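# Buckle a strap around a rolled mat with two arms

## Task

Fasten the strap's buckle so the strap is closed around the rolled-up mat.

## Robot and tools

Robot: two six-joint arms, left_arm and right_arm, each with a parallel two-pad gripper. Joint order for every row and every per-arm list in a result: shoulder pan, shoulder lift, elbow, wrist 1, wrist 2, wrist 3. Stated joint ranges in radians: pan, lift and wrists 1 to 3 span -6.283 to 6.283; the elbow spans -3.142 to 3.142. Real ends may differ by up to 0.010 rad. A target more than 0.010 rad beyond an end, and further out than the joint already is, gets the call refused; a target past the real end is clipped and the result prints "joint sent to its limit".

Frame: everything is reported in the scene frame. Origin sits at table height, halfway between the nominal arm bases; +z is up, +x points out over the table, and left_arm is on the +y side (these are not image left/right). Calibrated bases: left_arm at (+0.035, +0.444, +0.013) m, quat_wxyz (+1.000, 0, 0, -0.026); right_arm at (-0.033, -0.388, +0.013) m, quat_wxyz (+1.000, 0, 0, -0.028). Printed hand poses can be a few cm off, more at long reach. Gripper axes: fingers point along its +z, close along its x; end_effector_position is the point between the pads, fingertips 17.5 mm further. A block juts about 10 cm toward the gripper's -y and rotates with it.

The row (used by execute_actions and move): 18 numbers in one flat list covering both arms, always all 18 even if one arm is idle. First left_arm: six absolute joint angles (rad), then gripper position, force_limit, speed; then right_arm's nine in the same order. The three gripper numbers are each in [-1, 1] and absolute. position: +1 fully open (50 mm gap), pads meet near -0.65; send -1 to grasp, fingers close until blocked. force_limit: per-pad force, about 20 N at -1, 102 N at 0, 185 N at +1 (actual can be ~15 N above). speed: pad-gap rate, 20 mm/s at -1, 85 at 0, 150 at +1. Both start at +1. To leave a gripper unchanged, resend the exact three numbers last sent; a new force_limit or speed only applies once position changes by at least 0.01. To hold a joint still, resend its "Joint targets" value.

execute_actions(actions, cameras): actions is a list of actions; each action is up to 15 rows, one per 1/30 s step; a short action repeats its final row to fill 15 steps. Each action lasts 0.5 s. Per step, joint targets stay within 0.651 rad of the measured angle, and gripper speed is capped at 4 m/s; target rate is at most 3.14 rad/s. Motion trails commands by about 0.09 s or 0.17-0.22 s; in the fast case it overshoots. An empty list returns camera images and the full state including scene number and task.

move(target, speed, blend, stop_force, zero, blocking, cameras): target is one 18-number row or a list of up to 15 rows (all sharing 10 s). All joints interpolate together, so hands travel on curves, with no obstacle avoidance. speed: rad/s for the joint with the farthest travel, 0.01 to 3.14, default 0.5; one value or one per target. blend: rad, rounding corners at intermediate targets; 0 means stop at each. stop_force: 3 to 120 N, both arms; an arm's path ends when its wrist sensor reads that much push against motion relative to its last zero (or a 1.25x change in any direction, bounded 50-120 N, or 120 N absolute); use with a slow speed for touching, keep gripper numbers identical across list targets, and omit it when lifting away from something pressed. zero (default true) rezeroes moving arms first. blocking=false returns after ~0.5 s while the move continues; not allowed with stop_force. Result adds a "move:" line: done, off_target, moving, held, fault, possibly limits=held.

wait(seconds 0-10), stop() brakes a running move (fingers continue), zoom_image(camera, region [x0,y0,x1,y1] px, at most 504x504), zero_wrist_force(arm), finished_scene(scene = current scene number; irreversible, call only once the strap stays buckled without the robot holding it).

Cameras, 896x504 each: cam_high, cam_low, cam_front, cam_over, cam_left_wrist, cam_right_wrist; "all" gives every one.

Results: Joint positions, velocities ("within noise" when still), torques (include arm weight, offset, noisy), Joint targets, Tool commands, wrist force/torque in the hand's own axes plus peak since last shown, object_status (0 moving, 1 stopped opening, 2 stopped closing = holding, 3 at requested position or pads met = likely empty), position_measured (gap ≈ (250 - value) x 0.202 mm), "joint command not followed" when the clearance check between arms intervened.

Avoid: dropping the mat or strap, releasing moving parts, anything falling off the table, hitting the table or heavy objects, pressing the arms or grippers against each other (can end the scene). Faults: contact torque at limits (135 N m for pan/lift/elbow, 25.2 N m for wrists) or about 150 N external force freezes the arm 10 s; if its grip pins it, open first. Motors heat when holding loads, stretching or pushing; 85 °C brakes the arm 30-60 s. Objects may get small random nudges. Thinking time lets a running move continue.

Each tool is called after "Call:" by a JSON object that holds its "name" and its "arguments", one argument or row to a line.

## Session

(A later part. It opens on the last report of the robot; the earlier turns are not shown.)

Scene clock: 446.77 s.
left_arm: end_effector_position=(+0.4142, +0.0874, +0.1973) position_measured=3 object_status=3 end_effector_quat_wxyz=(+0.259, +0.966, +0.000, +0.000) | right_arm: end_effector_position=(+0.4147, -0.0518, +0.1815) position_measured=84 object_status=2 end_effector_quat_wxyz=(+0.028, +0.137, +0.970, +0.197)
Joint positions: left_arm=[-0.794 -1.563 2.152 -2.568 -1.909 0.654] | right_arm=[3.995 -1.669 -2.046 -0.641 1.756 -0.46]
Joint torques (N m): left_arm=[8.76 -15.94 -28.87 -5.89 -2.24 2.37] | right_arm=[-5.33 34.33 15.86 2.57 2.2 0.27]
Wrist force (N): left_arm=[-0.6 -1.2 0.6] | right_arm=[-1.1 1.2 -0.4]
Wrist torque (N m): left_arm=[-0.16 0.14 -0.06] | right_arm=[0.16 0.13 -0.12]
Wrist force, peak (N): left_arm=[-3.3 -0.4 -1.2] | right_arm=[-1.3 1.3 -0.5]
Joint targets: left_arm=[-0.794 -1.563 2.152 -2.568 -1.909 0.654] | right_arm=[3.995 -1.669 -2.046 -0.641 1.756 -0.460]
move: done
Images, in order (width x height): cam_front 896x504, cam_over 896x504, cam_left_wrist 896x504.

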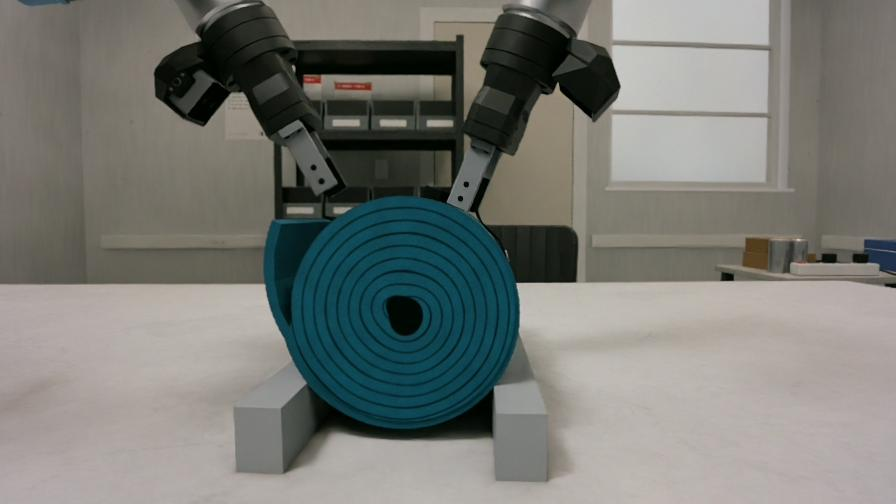

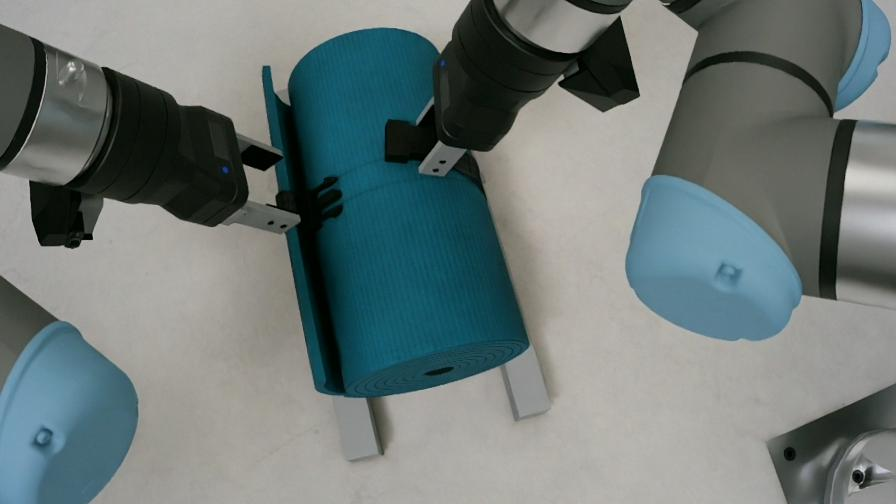

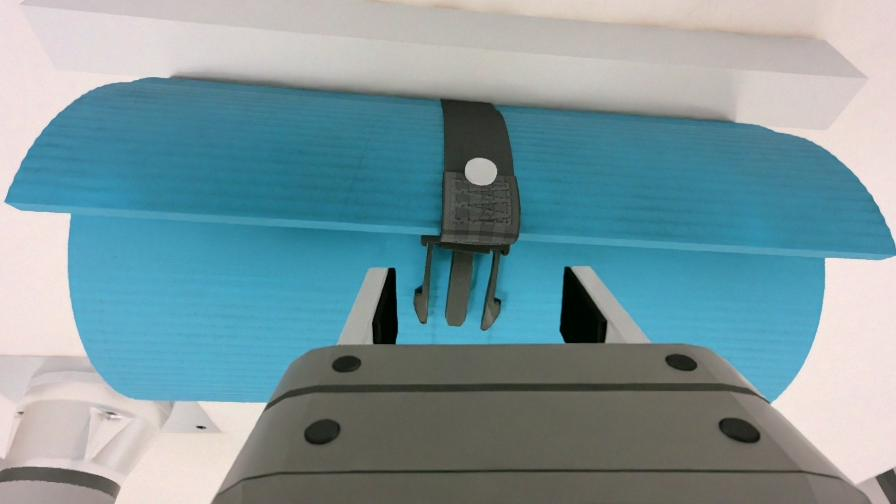

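Call:
{"name": "move", "arguments": {
  "target": [
    [-0.7170,-1.5185,2.2702,-2.8508,-2.0511,0.6697,1,-0.7,0,3.995,-1.669,-2.046,-0.641,1.756,-0.460,-1,-0.7,-1],
    [-0.7620,-1.4188,2.2728,-2.9729,-2.0281,0.6263,1,-0.7,0,3.995,-1.669,-2.046,-0.641,1.756,-0.460,-1,-0.7,-1]
  ],
  "speed": [0.3,0.07],
  "stop_force": 8,
  "cameras": ["cam_left_wrist","cam_over","cam_front"]
}}

Call:
{"name": "zoom_image", "arguments": {
  "camera": "cam_left_wrist",
  "region": [300, 150, 700, 350]
}}

Call:
{"name": "zoom_image", "arguments": {
  "camera": "cam_over",
  "region": [250, 110, 500, 290]
}}

Call:
{"name": "zoom_image", "arguments": {
  "camera": "cam_front",
  "region": [260, 150, 480, 300]
}}

Scene clock: 465.83 s.
left_arm: end_effector_position=(+0.4122, +0.0852, +0.1686) position_measured=3 object_status=3 end_effector_quat_wxyz=(+0.342, +0.940, +0.000, +0.000) | right_arm: end_effector_position=(+0.4147, -0.0518, +0.1815) position_measured=84 object_status=2 end_effector_quat_wxyz=(+0.028, +0.137, +0.970, +0.197)
Joint positions: left_arm=[-0.739 -1.469 2.272 -2.912 -2.04 0.648] | right_arm=[3.995 -1.669 -2.046 -0.641 1.756 -0.46]
Joint torques (N m): left_arm=[8.78 -19.94 -16.97 -4.79 -2.05 2.51] | right_arm=[-5.32 34.11 15.26 2.51 2.14 0.12]
Wrist force (N): left_arm=[0.2 2.6 -5.3] | right_arm=[-1.2 1.0 -0.2]
Wrist torque (N m): left_arm=[-0.18 -0.05 -0.25] | right_arm=[0.13 0.15 -0.12]
Wrist force, peak (N): left_arm=[-2.0 7.9 -13.3] | right_arm=[-1.3 1.1 -0.5]
Joint targets: left_arm=[-0.739 -1.469 2.271 -2.912 -2.040 0.648] | right_arm=[3.995 -1.669 -2.046 -0.641 1.756 -0.460]
move: contact (left_arm); path passed 1 of 2 targets; left_arm: the wrist 1 is farthest, 0.061 rad from its target
Images, in order (width x height): cam_front 896x504, cam_over 896x504, cam_left_wrist 896x504.

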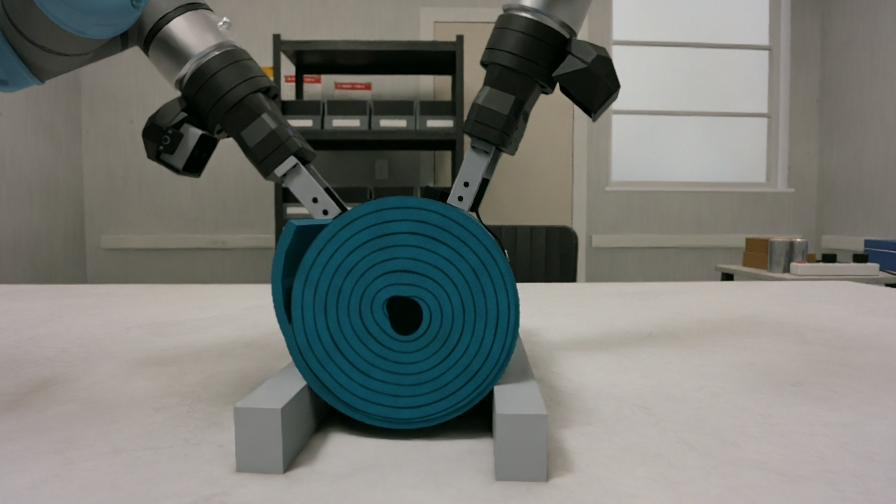

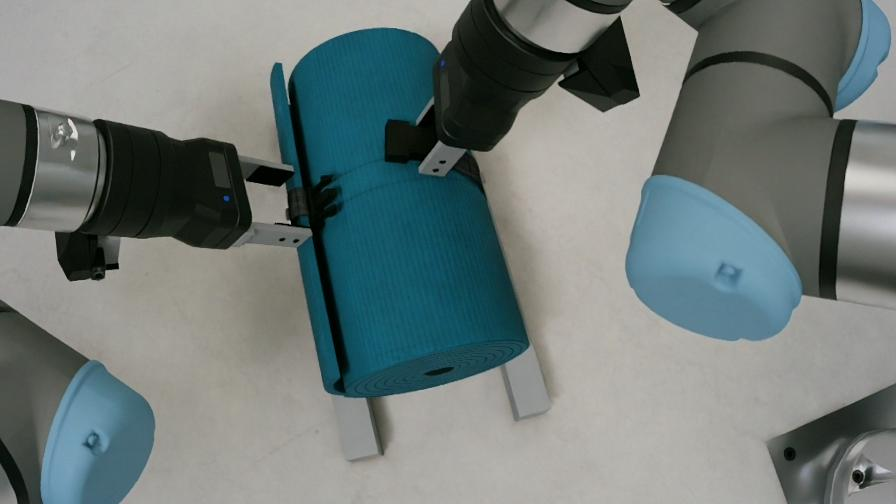

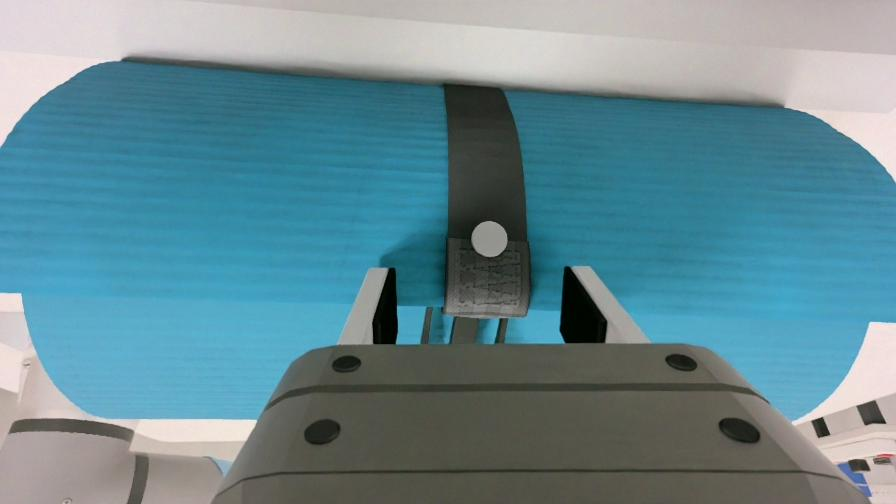

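Scaled by 1.260.

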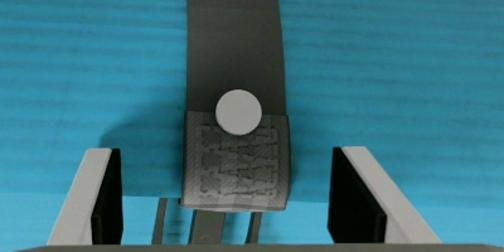

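Scaled by 2.016.

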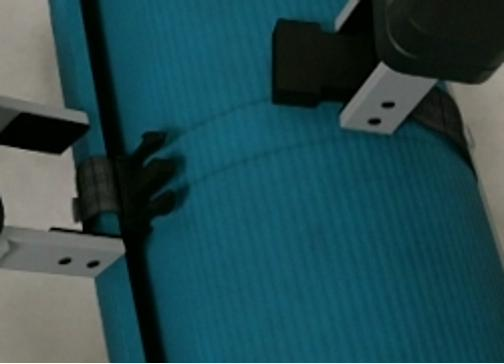

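Scaled by 2.291.

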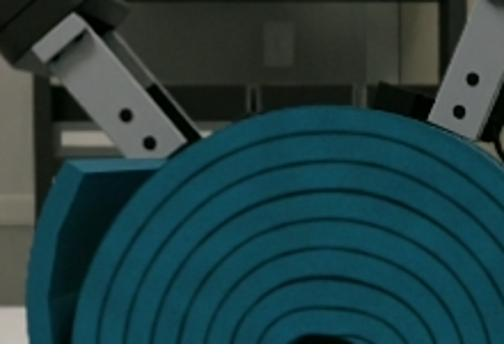

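Call:
{"name": "move", "arguments": {
  "target": [
    [-0.7170,-1.5185,2.2702,-2.8508,-2.0511,0.6697,1,-0.7,0,3.995,-1.669,-2.046,-0.641,1.756,-0.460,-1,-0.7,-1],
    [-0.7938,-1.5627,2.1521,-2.5681,-1.9088,0.6544,1,-0.7,0,3.995,-1.669,-2.046,-0.641,1.756,-0.460,-1,-0.7,-1]
  ],
  "speed": 0.35,
  "blend": [0.05,0],
  "cameras": ["cam_left_wrist","cam_over"]
}}

Call:
{"name": "move", "arguments": {
  "target": [-0.8301,-1.4773,2.1790,-2.6918,-1.8942,0.6195,1,-0.7,0,3.995,-1.669,-2.046,-0.641,1.756,-0.460,-1,-0.7,-1],
  "speed": 0.08,
  "stop_force": 8,
  "cameras": ["cam_left_wrist","cam_over","cam_front"]
}}

Call:
{"name": "zoom_image", "arguments": {
  "camera": "cam_left_wrist",
  "region": [300, 150, 700, 350]
}}

Call:
{"name": "zoom_image", "arguments": {
  "camera": "cam_over",
  "region": [250, 110, 500, 290]
}}

Call:
{"name": "zoom_image", "arguments": {
  "camera": "cam_front",
  "region": [260, 150, 480, 300]
}}

Scene clock: 483.87 s.
left_arm: end_effector_position=(+0.4142, +0.0873, +0.1974) position_measured=3 object_status=3 end_effector_quat_wxyz=(+0.259, +0.966, +0.000, +0.000) | right_arm: end_effector_position=(+0.4147, -0.0518, +0.1815) position_measured=84 object_status=2 end_effector_quat_wxyz=(+0.028, +0.137, +0.970, +0.197)
Joint positions: left_arm=[-0.794 -1.563 2.152 -2.568 -1.909 0.654] | right_arm=[3.995 -1.669 -2.046 -0.641 1.756 -0.46]
Joint torques (N m): left_arm=[9.33 -15.77 -17.5 -3.44 -1.25 1.65] | right_arm=[-5.95 33.89 15.79 2.53 2.25 0.12]
Wrist force (N): left_arm=[-0.5 -1.1 0.7] | right_arm=[-1.0 1.1 -0.5]
Wrist torque (N m): left_arm=[-0.15 0.12 -0.05] | right_arm=[0.11 0.12 -0.11]
Wrist force, peak (N): left_arm=[0.1 2.5 -5.3] | right_arm=[-1.1 1.3 -0.5]
Joint targets: left_arm=[-0.794 -1.563 2.152 -2.568 -1.909 0.654] | right_arm=[3.995 -1.669 -2.046 -0.641 1.756 -0.460]
move: done; blend cut to 0.0305 rad at target 1
Images, in order (width x height): cam_over 896x504, cam_left_wrist 896x504.

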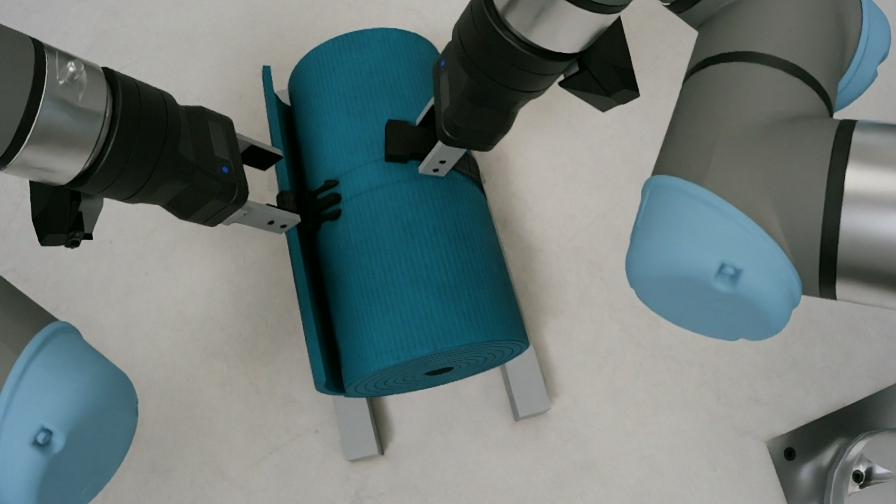

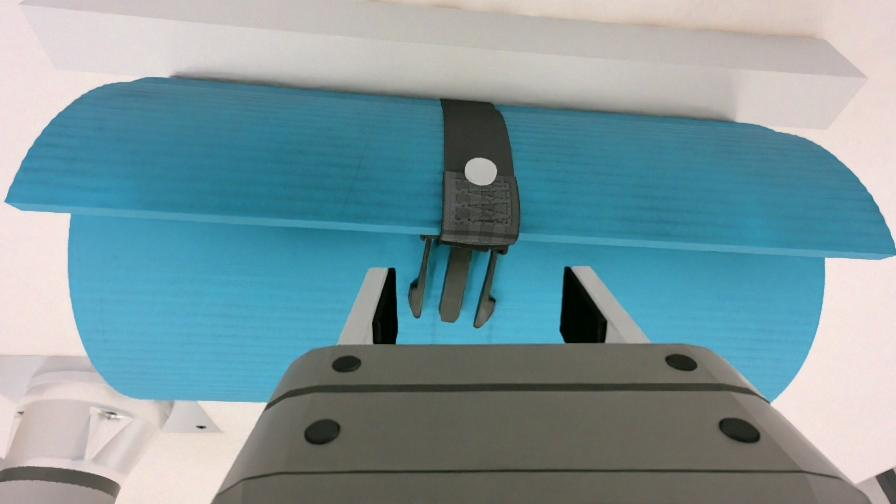

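Scene clock: 485.97 s.
left_arm: end_effector_position=(+0.4130, +0.0733, +0.1736) position_measured=3 object_status=3 end_effector_quat_wxyz=(+0.259, +0.966, +0.000, +0.000) | right_arm: end_effector_position=(+0.4147, -0.0518, +0.1815) position_measured=84 object_status=2 end_effector_quat_wxyz=(+0.028, +0.137, +0.970, +0.197)
Joint positions: left_arm=[-0.818 -1.506 2.17 -2.65 -1.899 0.631] | right_arm=[3.995 -1.669 -2.046 -0.641 1.756 -0.46]
Joint torques (N m): left_arm=[9.18 -16.93 -23.81 -4.32 -1.88 2.38] | right_arm=[-4.92 34.24 15.59 2.44 2.17 0.03]
Wrist force (N): left_arm=[0.2 3.2 -6.8] | right_arm=[-0.9 1.0 -0.4]
Wrist torque (N m): left_arm=[-0.07 0.35 0.01] | right_arm=[0.13 0.10 -0.12]
Wrist force, peak (N): left_arm=[-0.1 7.1 -14.2] | right_arm=[-1.2 1.3 -0.4]
Joint targets: left_arm=[-0.818 -1.506 2.170 -2.650 -1.899 0.631] | right_arm=[3.995 -1.669 -2.046 -0.641 1.756 -0.460]
move: contact (left_arm); left_arm: the wrist 1 is farthest, 0.042 rad from its target
Images, in order (width x height): cam_front 896x504, cam_over 896x504, cam_left_wrist 896x504.

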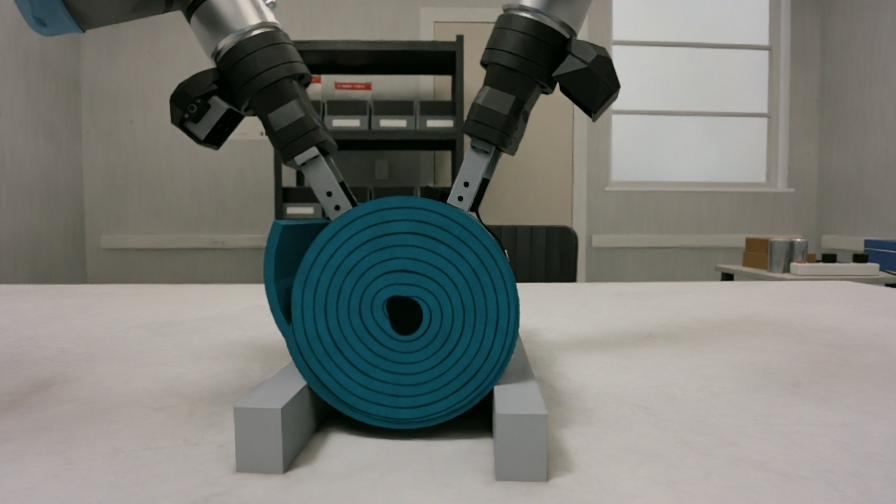

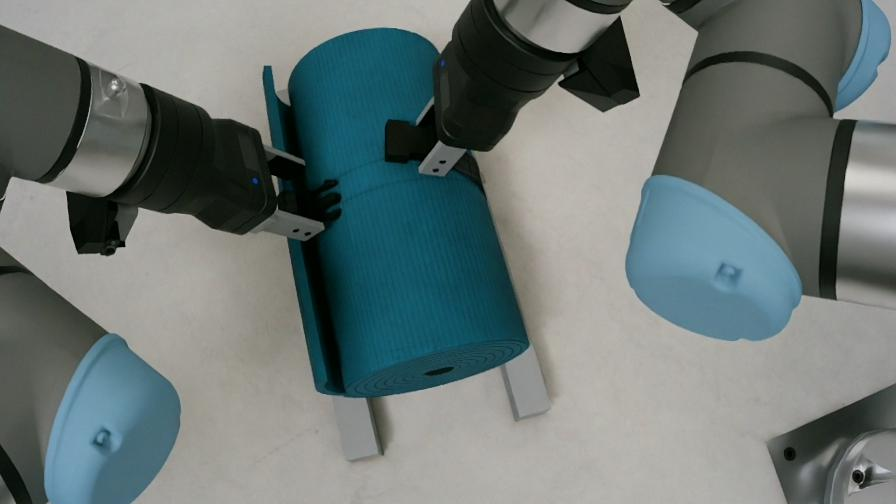

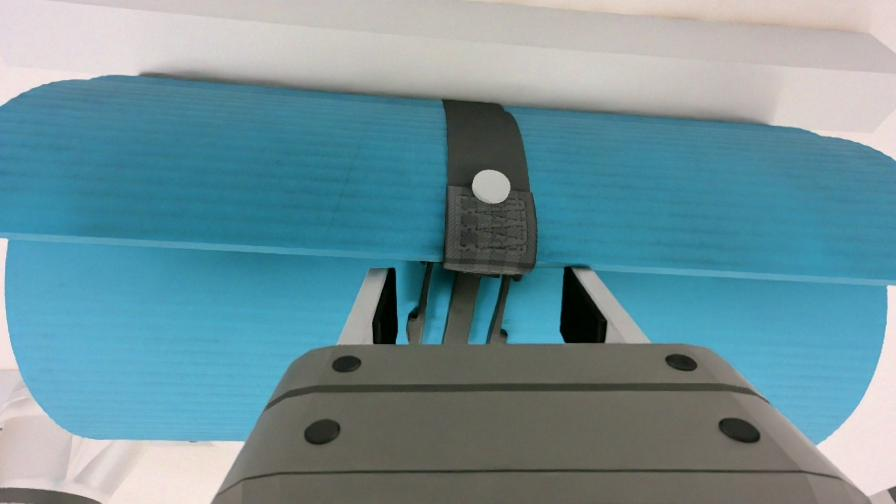

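Scaled by 1.260.

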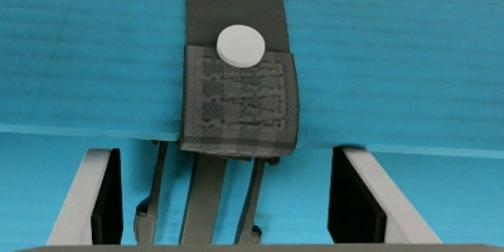

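Scaled by 2.016.

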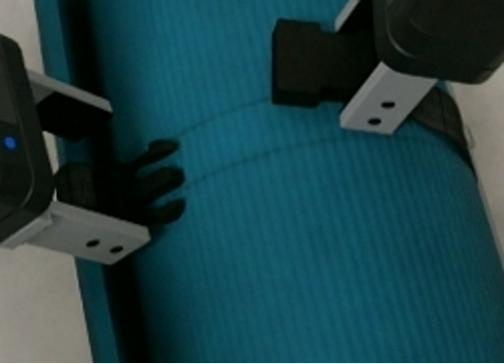

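Scaled by 2.291.

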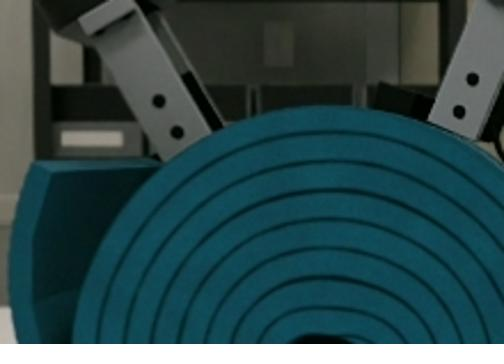

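Call:
{"name": "move", "arguments": {
  "target": [-0.8154,-1.5346,2.1593,-2.6102,-1.9001,0.6935,1,-0.7,0,3.995,-1.669,-2.046,-0.641,1.756,-0.460,-1,-0.7,-1],
  "speed": 0.2
}}

Call:
{"name": "move", "arguments": {
  "target": [-0.8339,-1.4794,2.1709,-2.6829,-1.8926,0.675,1,-0.7,0,3.995,-1.669,-2.046,-0.641,1.756,-0.460,-1,-0.7,-1],
  "speed": 0.06,
  "stop_force": 8,
  "cameras": ["cam_left_wrist","cam_over","cam_front"]
}}

Call:
{"name": "zoom_image", "arguments": {
  "camera": "cam_left_wrist",
  "region": [300, 150, 700, 350]
}}

Call:
{"name": "zoom_image", "arguments": {
  "camera": "cam_over",
  "region": [250, 110, 500, 290]
}}

Call:
{"name": "zoom_image", "arguments": {
  "camera": "cam_front",
  "region": [260, 150, 480, 300]
}}

Scene clock: 502.47 s.
left_arm: end_effector_position=(+0.4117, +0.0764, +0.1864) position_measured=3 object_status=3 end_effector_quat_wxyz=(+0.259, +0.965, -0.029, +0.008) | right_arm: end_effector_position=(+0.4147, -0.0518, +0.1815) position_measured=84 object_status=2 end_effector_quat_wxyz=(+0.028, +0.137, +0.970, +0.197)
Joint positions: left_arm=[-0.815 -1.535 2.159 -2.61 -1.9 0.694] | right_arm=[3.995 -1.669 -2.046 -0.641 1.756 -0.46]
Joint torques (N m): left_arm=[5.21 -16.86 -16.55 -6.18 -1.85 -2.52] | right_arm=[-5.74 33.89 15.8 2.58 2.22 0]
Wrist force (N): left_arm=[-0.7 -0.9 0.8] | right_arm=[-1.0 1.0 -0.5]
Wrist torque (N m): left_arm=[-0.12 0.14 -0.10] | right_arm=[0.12 0.13 -0.12]
Wrist force, peak (N): left_arm=[0.1 3.3 -7.2] | right_arm=[-1.0 1.1 -0.6]
Joint targets: left_arm=[-0.815 -1.535 2.159 -2.610 -1.900 0.694] | right_arm=[3.995 -1.669 -2.046 -0.641 1.756 -0.460]
move: done

Scene clock: 504.77 s.
left_arm: end_effector_position=(+0.4118, +0.0639, +0.1647) position_measured=3 object_status=3 end_effector_quat_wxyz=(+0.259, +0.965, -0.029, +0.008) | right_arm: end_effector_position=(+0.4147, -0.0518, +0.1815) position_measured=84 object_status=2 end_effector_quat_wxyz=(+0.028, +0.137, +0.970, +0.197)
Joint positions: left_arm=[-0.834 -1.479 2.171 -2.683 -1.893 0.675] | right_arm=[3.995 -1.669 -2.046 -0.641 1.756 -0.46]
Joint torques (N m): left_arm=[9.65 -35.49 -27.21 -1.32 -2.26 2.17] | right_arm=[-5.36 34.15 15.65 2.73 2.2 0.01]
Wrist force (N): left_arm=[-0.2 -1.1 0.6] | right_arm=[-1.1 0.9 -0.4]
Wrist torque (N m): left_arm=[-0.14 0.06 -0.04] | right_arm=[0.12 0.15 -0.12]
Wrist force, peak (N): left_arm=[-0.4 -1.0 1.2] | right_arm=[-1.2 1.1 -0.6]
Joint targets: left_arm=[-0.834 -1.479 2.171 -2.683 -1.893 0.675] | right_arm=[3.995 -1.669 -2.046 -0.641 1.756 -0.460]
move: done
Images, in order (width x height): cam_front 896x504, cam_over 896x504, cam_left_wrist 896x504.

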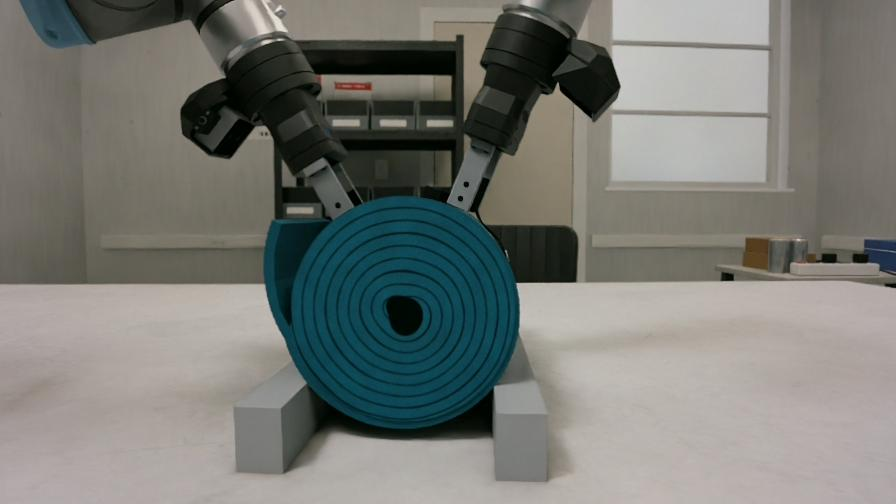

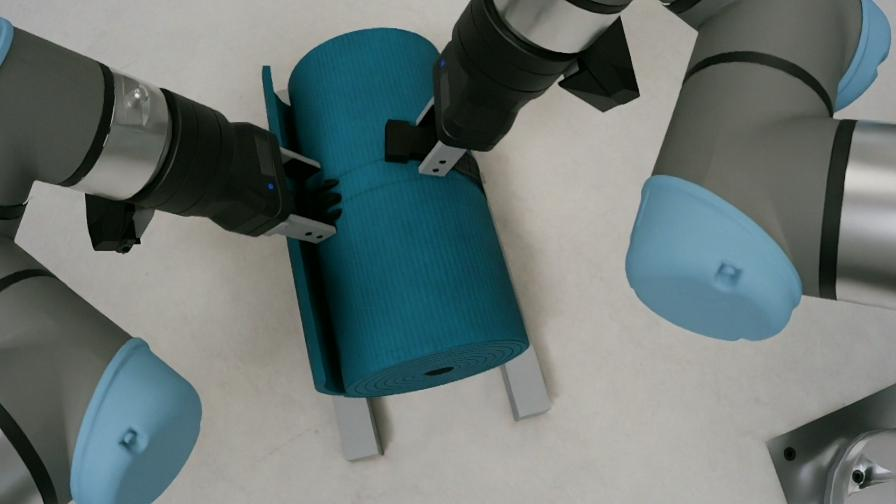

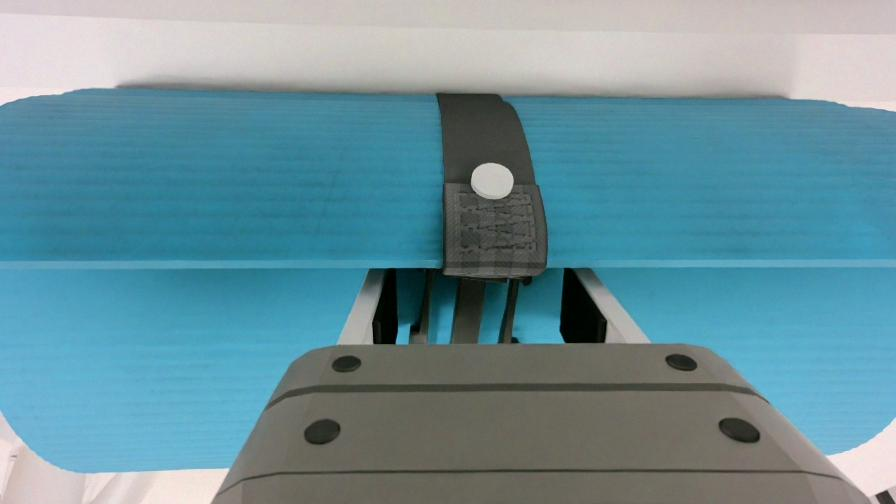

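Scaled by 1.260.

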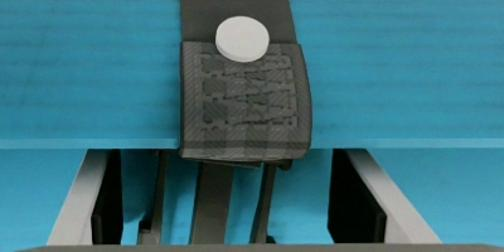

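Scaled by 2.016.

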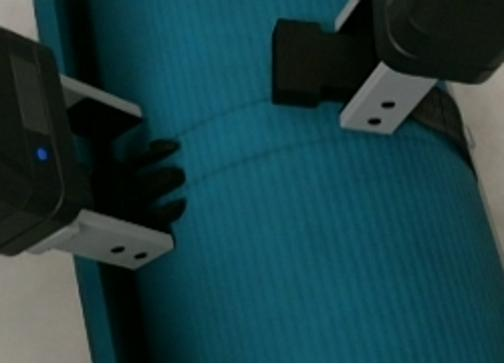

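Scaled by 2.291.

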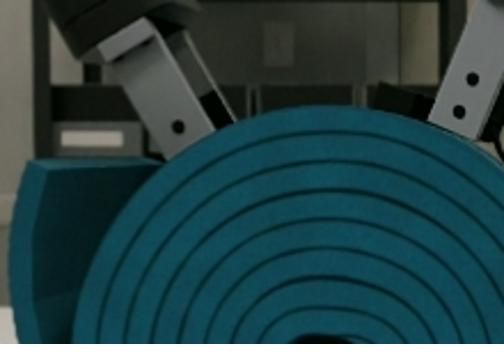

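Call:
{"name": "move", "arguments": {
  "target": [-0.8339,-1.4794,2.1709,-2.6829,-1.8926,0.675,-1,-0.8,-1,3.995,-1.669,-2.046,-0.641,1.756,-0.460,-1,-0.7,-1],
  "speed": 0.06,
  "cameras": ["cam_left_wrist","cam_over","cam_front"]
}}

Call:
{"name": "zoom_image", "arguments": {
  "camera": "cam_left_wrist",
  "region": [300, 150, 700, 350]
}}

Call:
{"name": "zoom_image", "arguments": {
  "camera": "cam_over",
  "region": [250, 110, 500, 290]
}}

Scene clock: 543.10 s.
left_arm: end_effector_position=(+0.4118, +0.0639, +0.1647) position_measured=89 object_status=2 end_effector_quat_wxyz=(+0.259, +0.965, -0.029, +0.008) | right_arm: end_effector_position=(+0.4147, -0.0518, +0.1815) position_measured=84 object_status=2 end_effector_quat_wxyz=(+0.028, +0.137, +0.970, +0.197)
Joint positions: left_arm=[-0.834 -1.479 2.171 -2.683 -1.893 0.675] | right_arm=[3.995 -1.669 -2.046 -0.641 1.756 -0.46]
Joint torques (N m): left_arm=[9.17 -35.71 -27.51 -1.43 -1.87 2.26] | right_arm=[-5.03 33.96 15.35 2.73 2.14 0.01]
Wrist force (N): left_arm=[-0.6 -1.0 0.8] | right_arm=[-1.0 1.0 -0.3]
Wrist torque (N m): left_arm=[-0.14 0.12 -0.04] | right_arm=[0.13 0.13 -0.12]
Wrist force, peak (N): left_arm=[-0.6 -1.2 0.8] | right_arm=[-1.1 1.2 -0.5]
Joint targets: left_arm=[-0.834 -1.479 2.171 -2.683 -1.893 0.675] | right_arm=[3.995 -1.669 -2.046 -0.641 1.756 -0.460]
move: done
Images, in order (width x height): cam_front 896x504, cam_over 896x504, cam_left_wrist 896x504.

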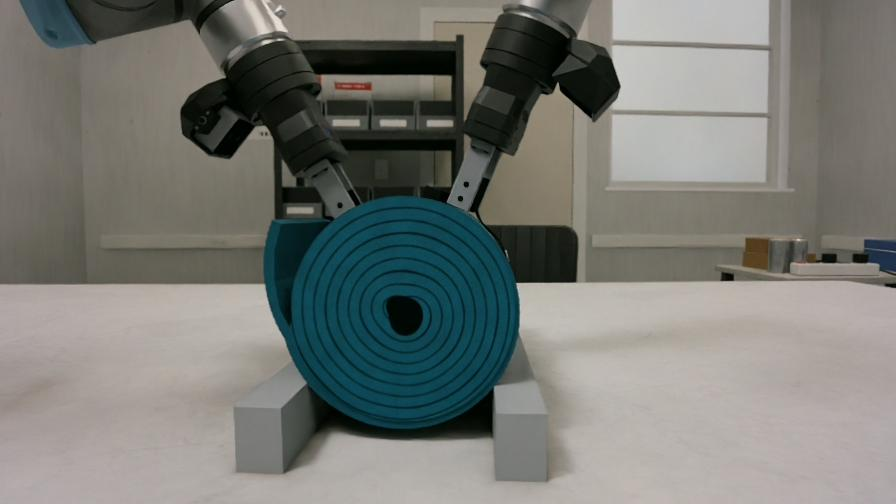

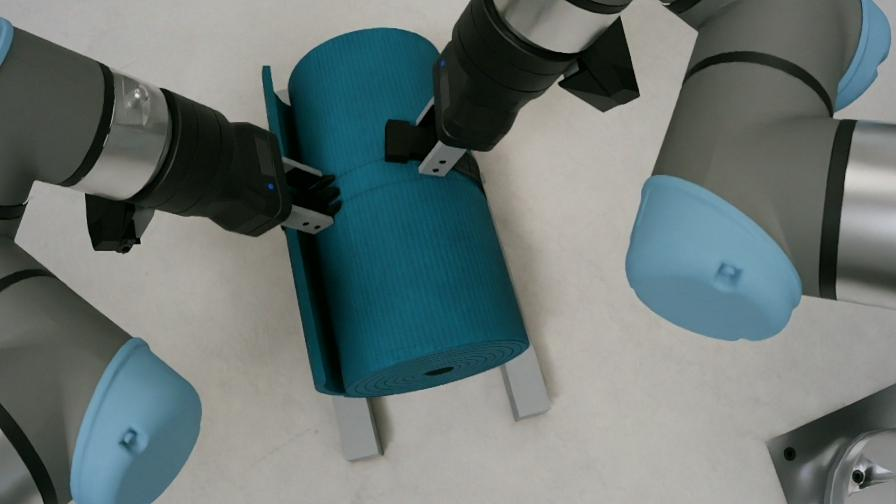

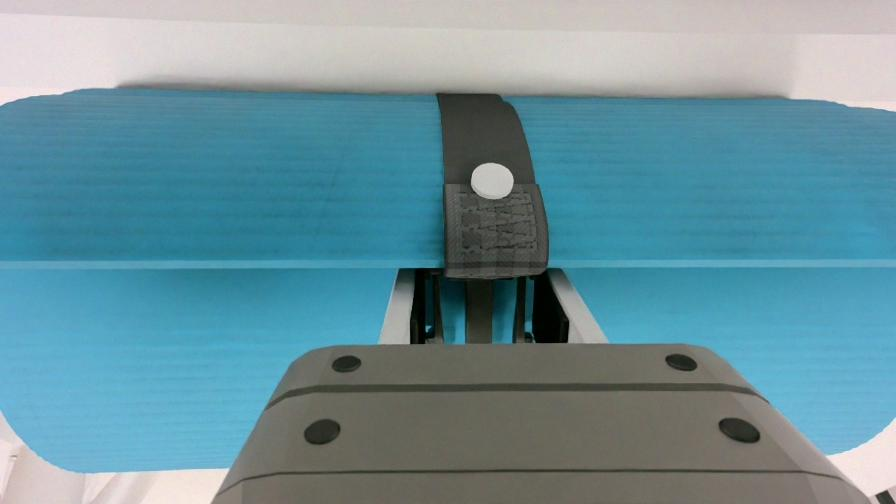

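Scaled by 1.260.

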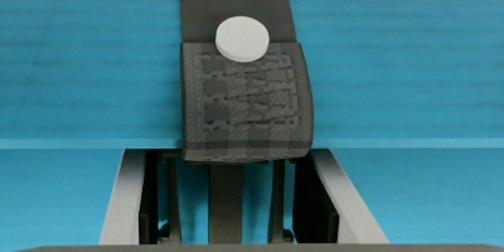

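Scaled by 2.016.

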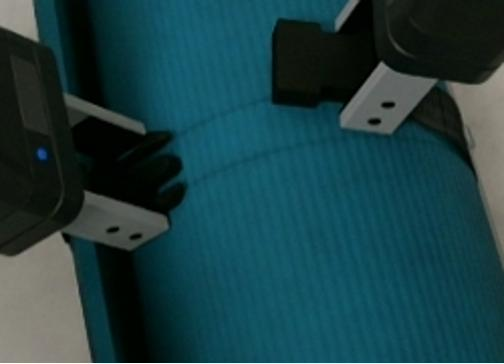

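Call:
{"name": "move", "arguments": {
  "target": [
    [-0.9103,-1.4941,2.0287,-2.3956,-1.7676,0.6397,-1,-0.8,-1,3.995,-1.669,-2.046,-0.641,1.756,-0.460,-1,-0.7,-1],
    [-0.9873,-1.4396,1.8614,-2.1279,-1.6500,0.5862,-1,-0.8,-1,3.995,-1.669,-2.046,-0.641,1.756,-0.460,-1,-0.7,-1]
  ],
  "speed": 0.1,
  "stop_force": 25,
  "cameras": ["cam_left_wrist","cam_over","cam_front","cam_high","cam_right_wrist"]
}}

Call:
{"name": "zoom_image", "arguments": {
  "camera": "cam_left_wrist",
  "region": [300, 150, 700, 350]
}}

Call:
{"name": "zoom_image", "arguments": {
  "camera": "cam_over",
  "region": [250, 110, 500, 290]
}}

Call:
{"name": "zoom_image", "arguments": {
  "camera": "cam_front",
  "region": [260, 100, 540, 300]
}}

Scene clock: 579.53 s.
left_arm: end_effector_position=(+0.4098, +0.0292, +0.1935) position_measured=89 object_status=2 end_effector_quat_wxyz=(+0.078, +0.996, -0.030, +0.002) | right_arm: end_effector_position=(+0.4147, -0.0518, +0.1815) position_measured=84 object_status=2 end_effector_quat_wxyz=(+0.028, +0.137, +0.970, +0.197)
Joint positions: left_arm=[-0.987 -1.44 1.861 -2.128 -1.65 0.586] | right_arm=[3.995 -1.669 -2.046 -0.641 1.756 -0.46]
Joint torques (N m): left_arm=[9.44 -39.86 -16.35 -5.65 -1.9 2.29] | right_arm=[-5.28 33.97 15.68 2.84 2.11 -0.25]
Motor temperatures (°C): left_arm=[28 34 33 34 37 34] | right_arm=[39 36 26 30 46 40]
Wrist force (N): left_arm=[-0.2 -0.2 0.4] | right_arm=[-0.9 1.1 -0.4]
Wrist torque (N m): left_arm=[0.01 0.02 0.03] | right_arm=[0.13 0.12 -0.12]
Wrist force, peak (N): left_arm=[-0.4 -1.6 0.8] | right_arm=[-1.2 1.2 -0.6]
Joint targets: left_arm=[-0.987 -1.440 1.861 -2.128 -1.650 0.586] | right_arm=[3.995 -1.669 -2.046 -0.641 1.756 -0.460]
move: done
Images, in order (width x height): cam_high 896x504, cam_front 896x504, cam_over 896x504, cam_left_wrist 896x504, cam_right_wrist 896x504.

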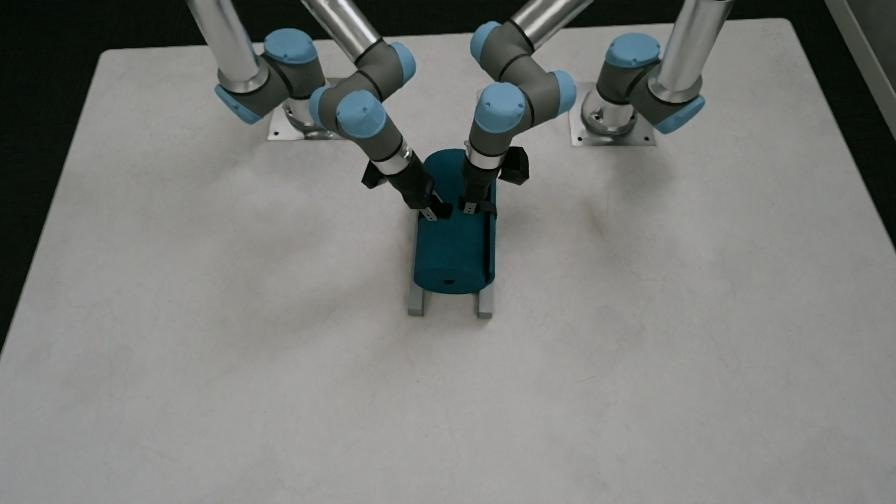

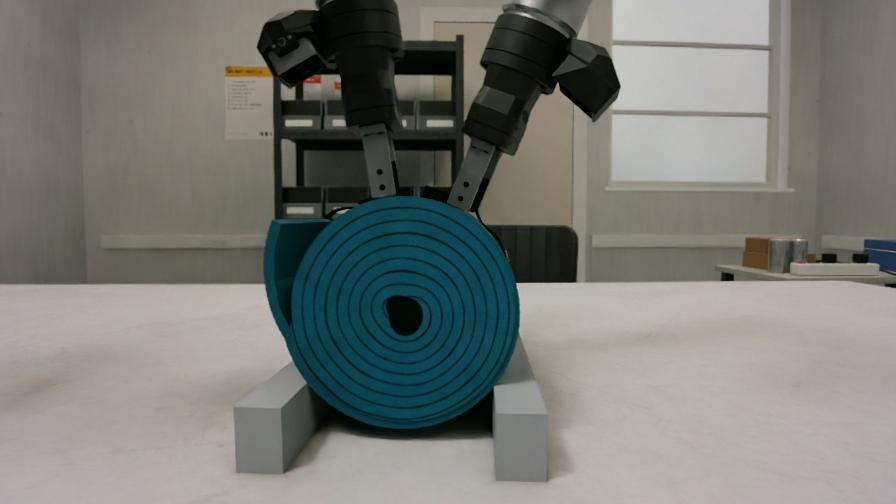

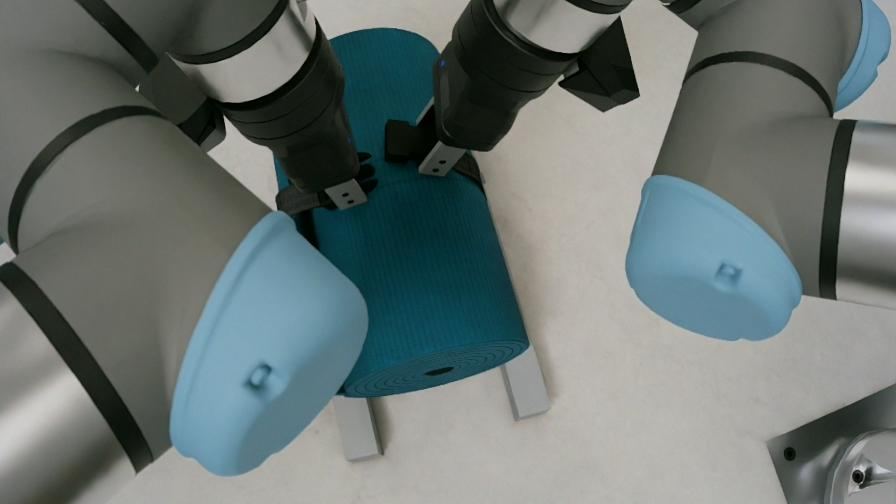

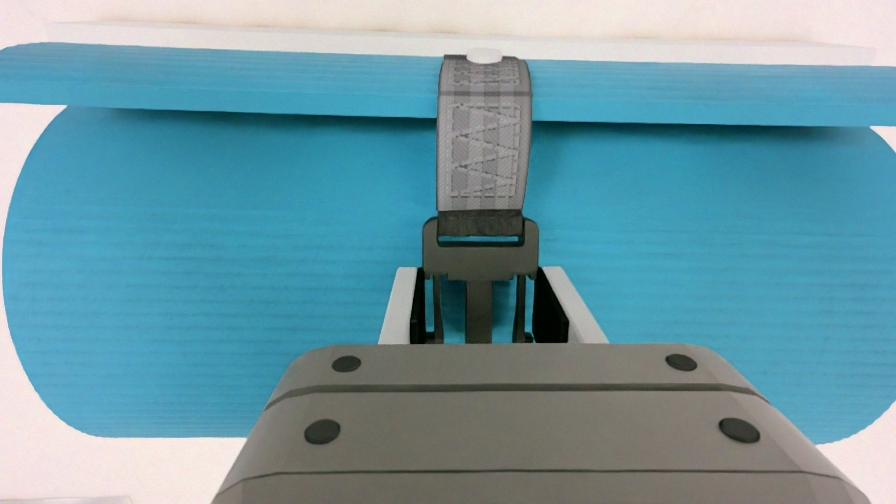

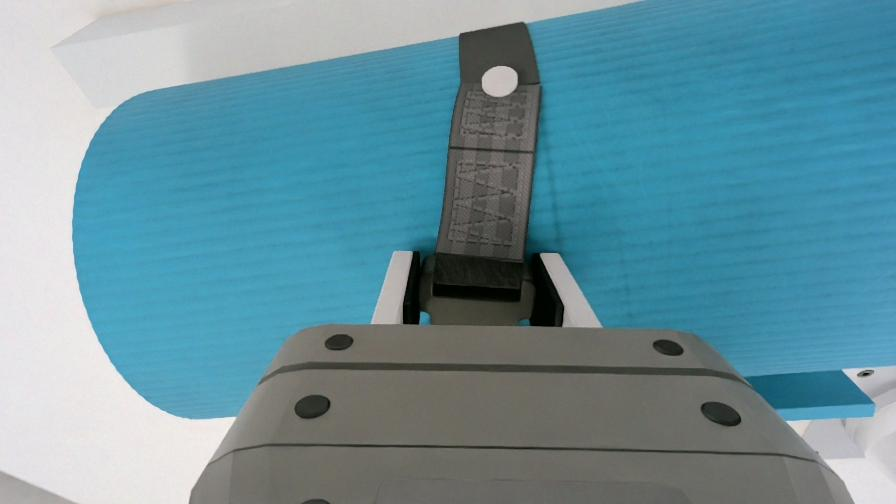

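Scaled by 1.260.

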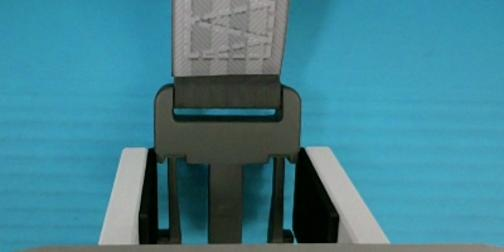

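Scaled by 2.016.

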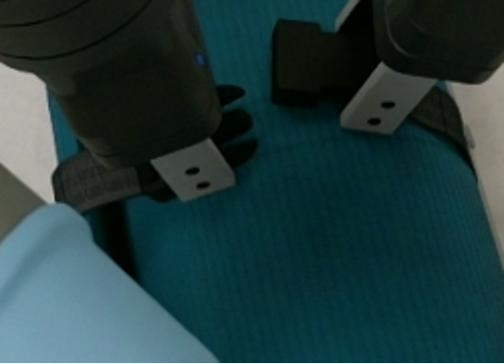

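Scaled by 1.800.

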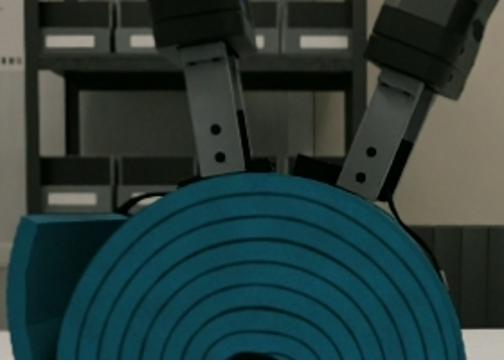

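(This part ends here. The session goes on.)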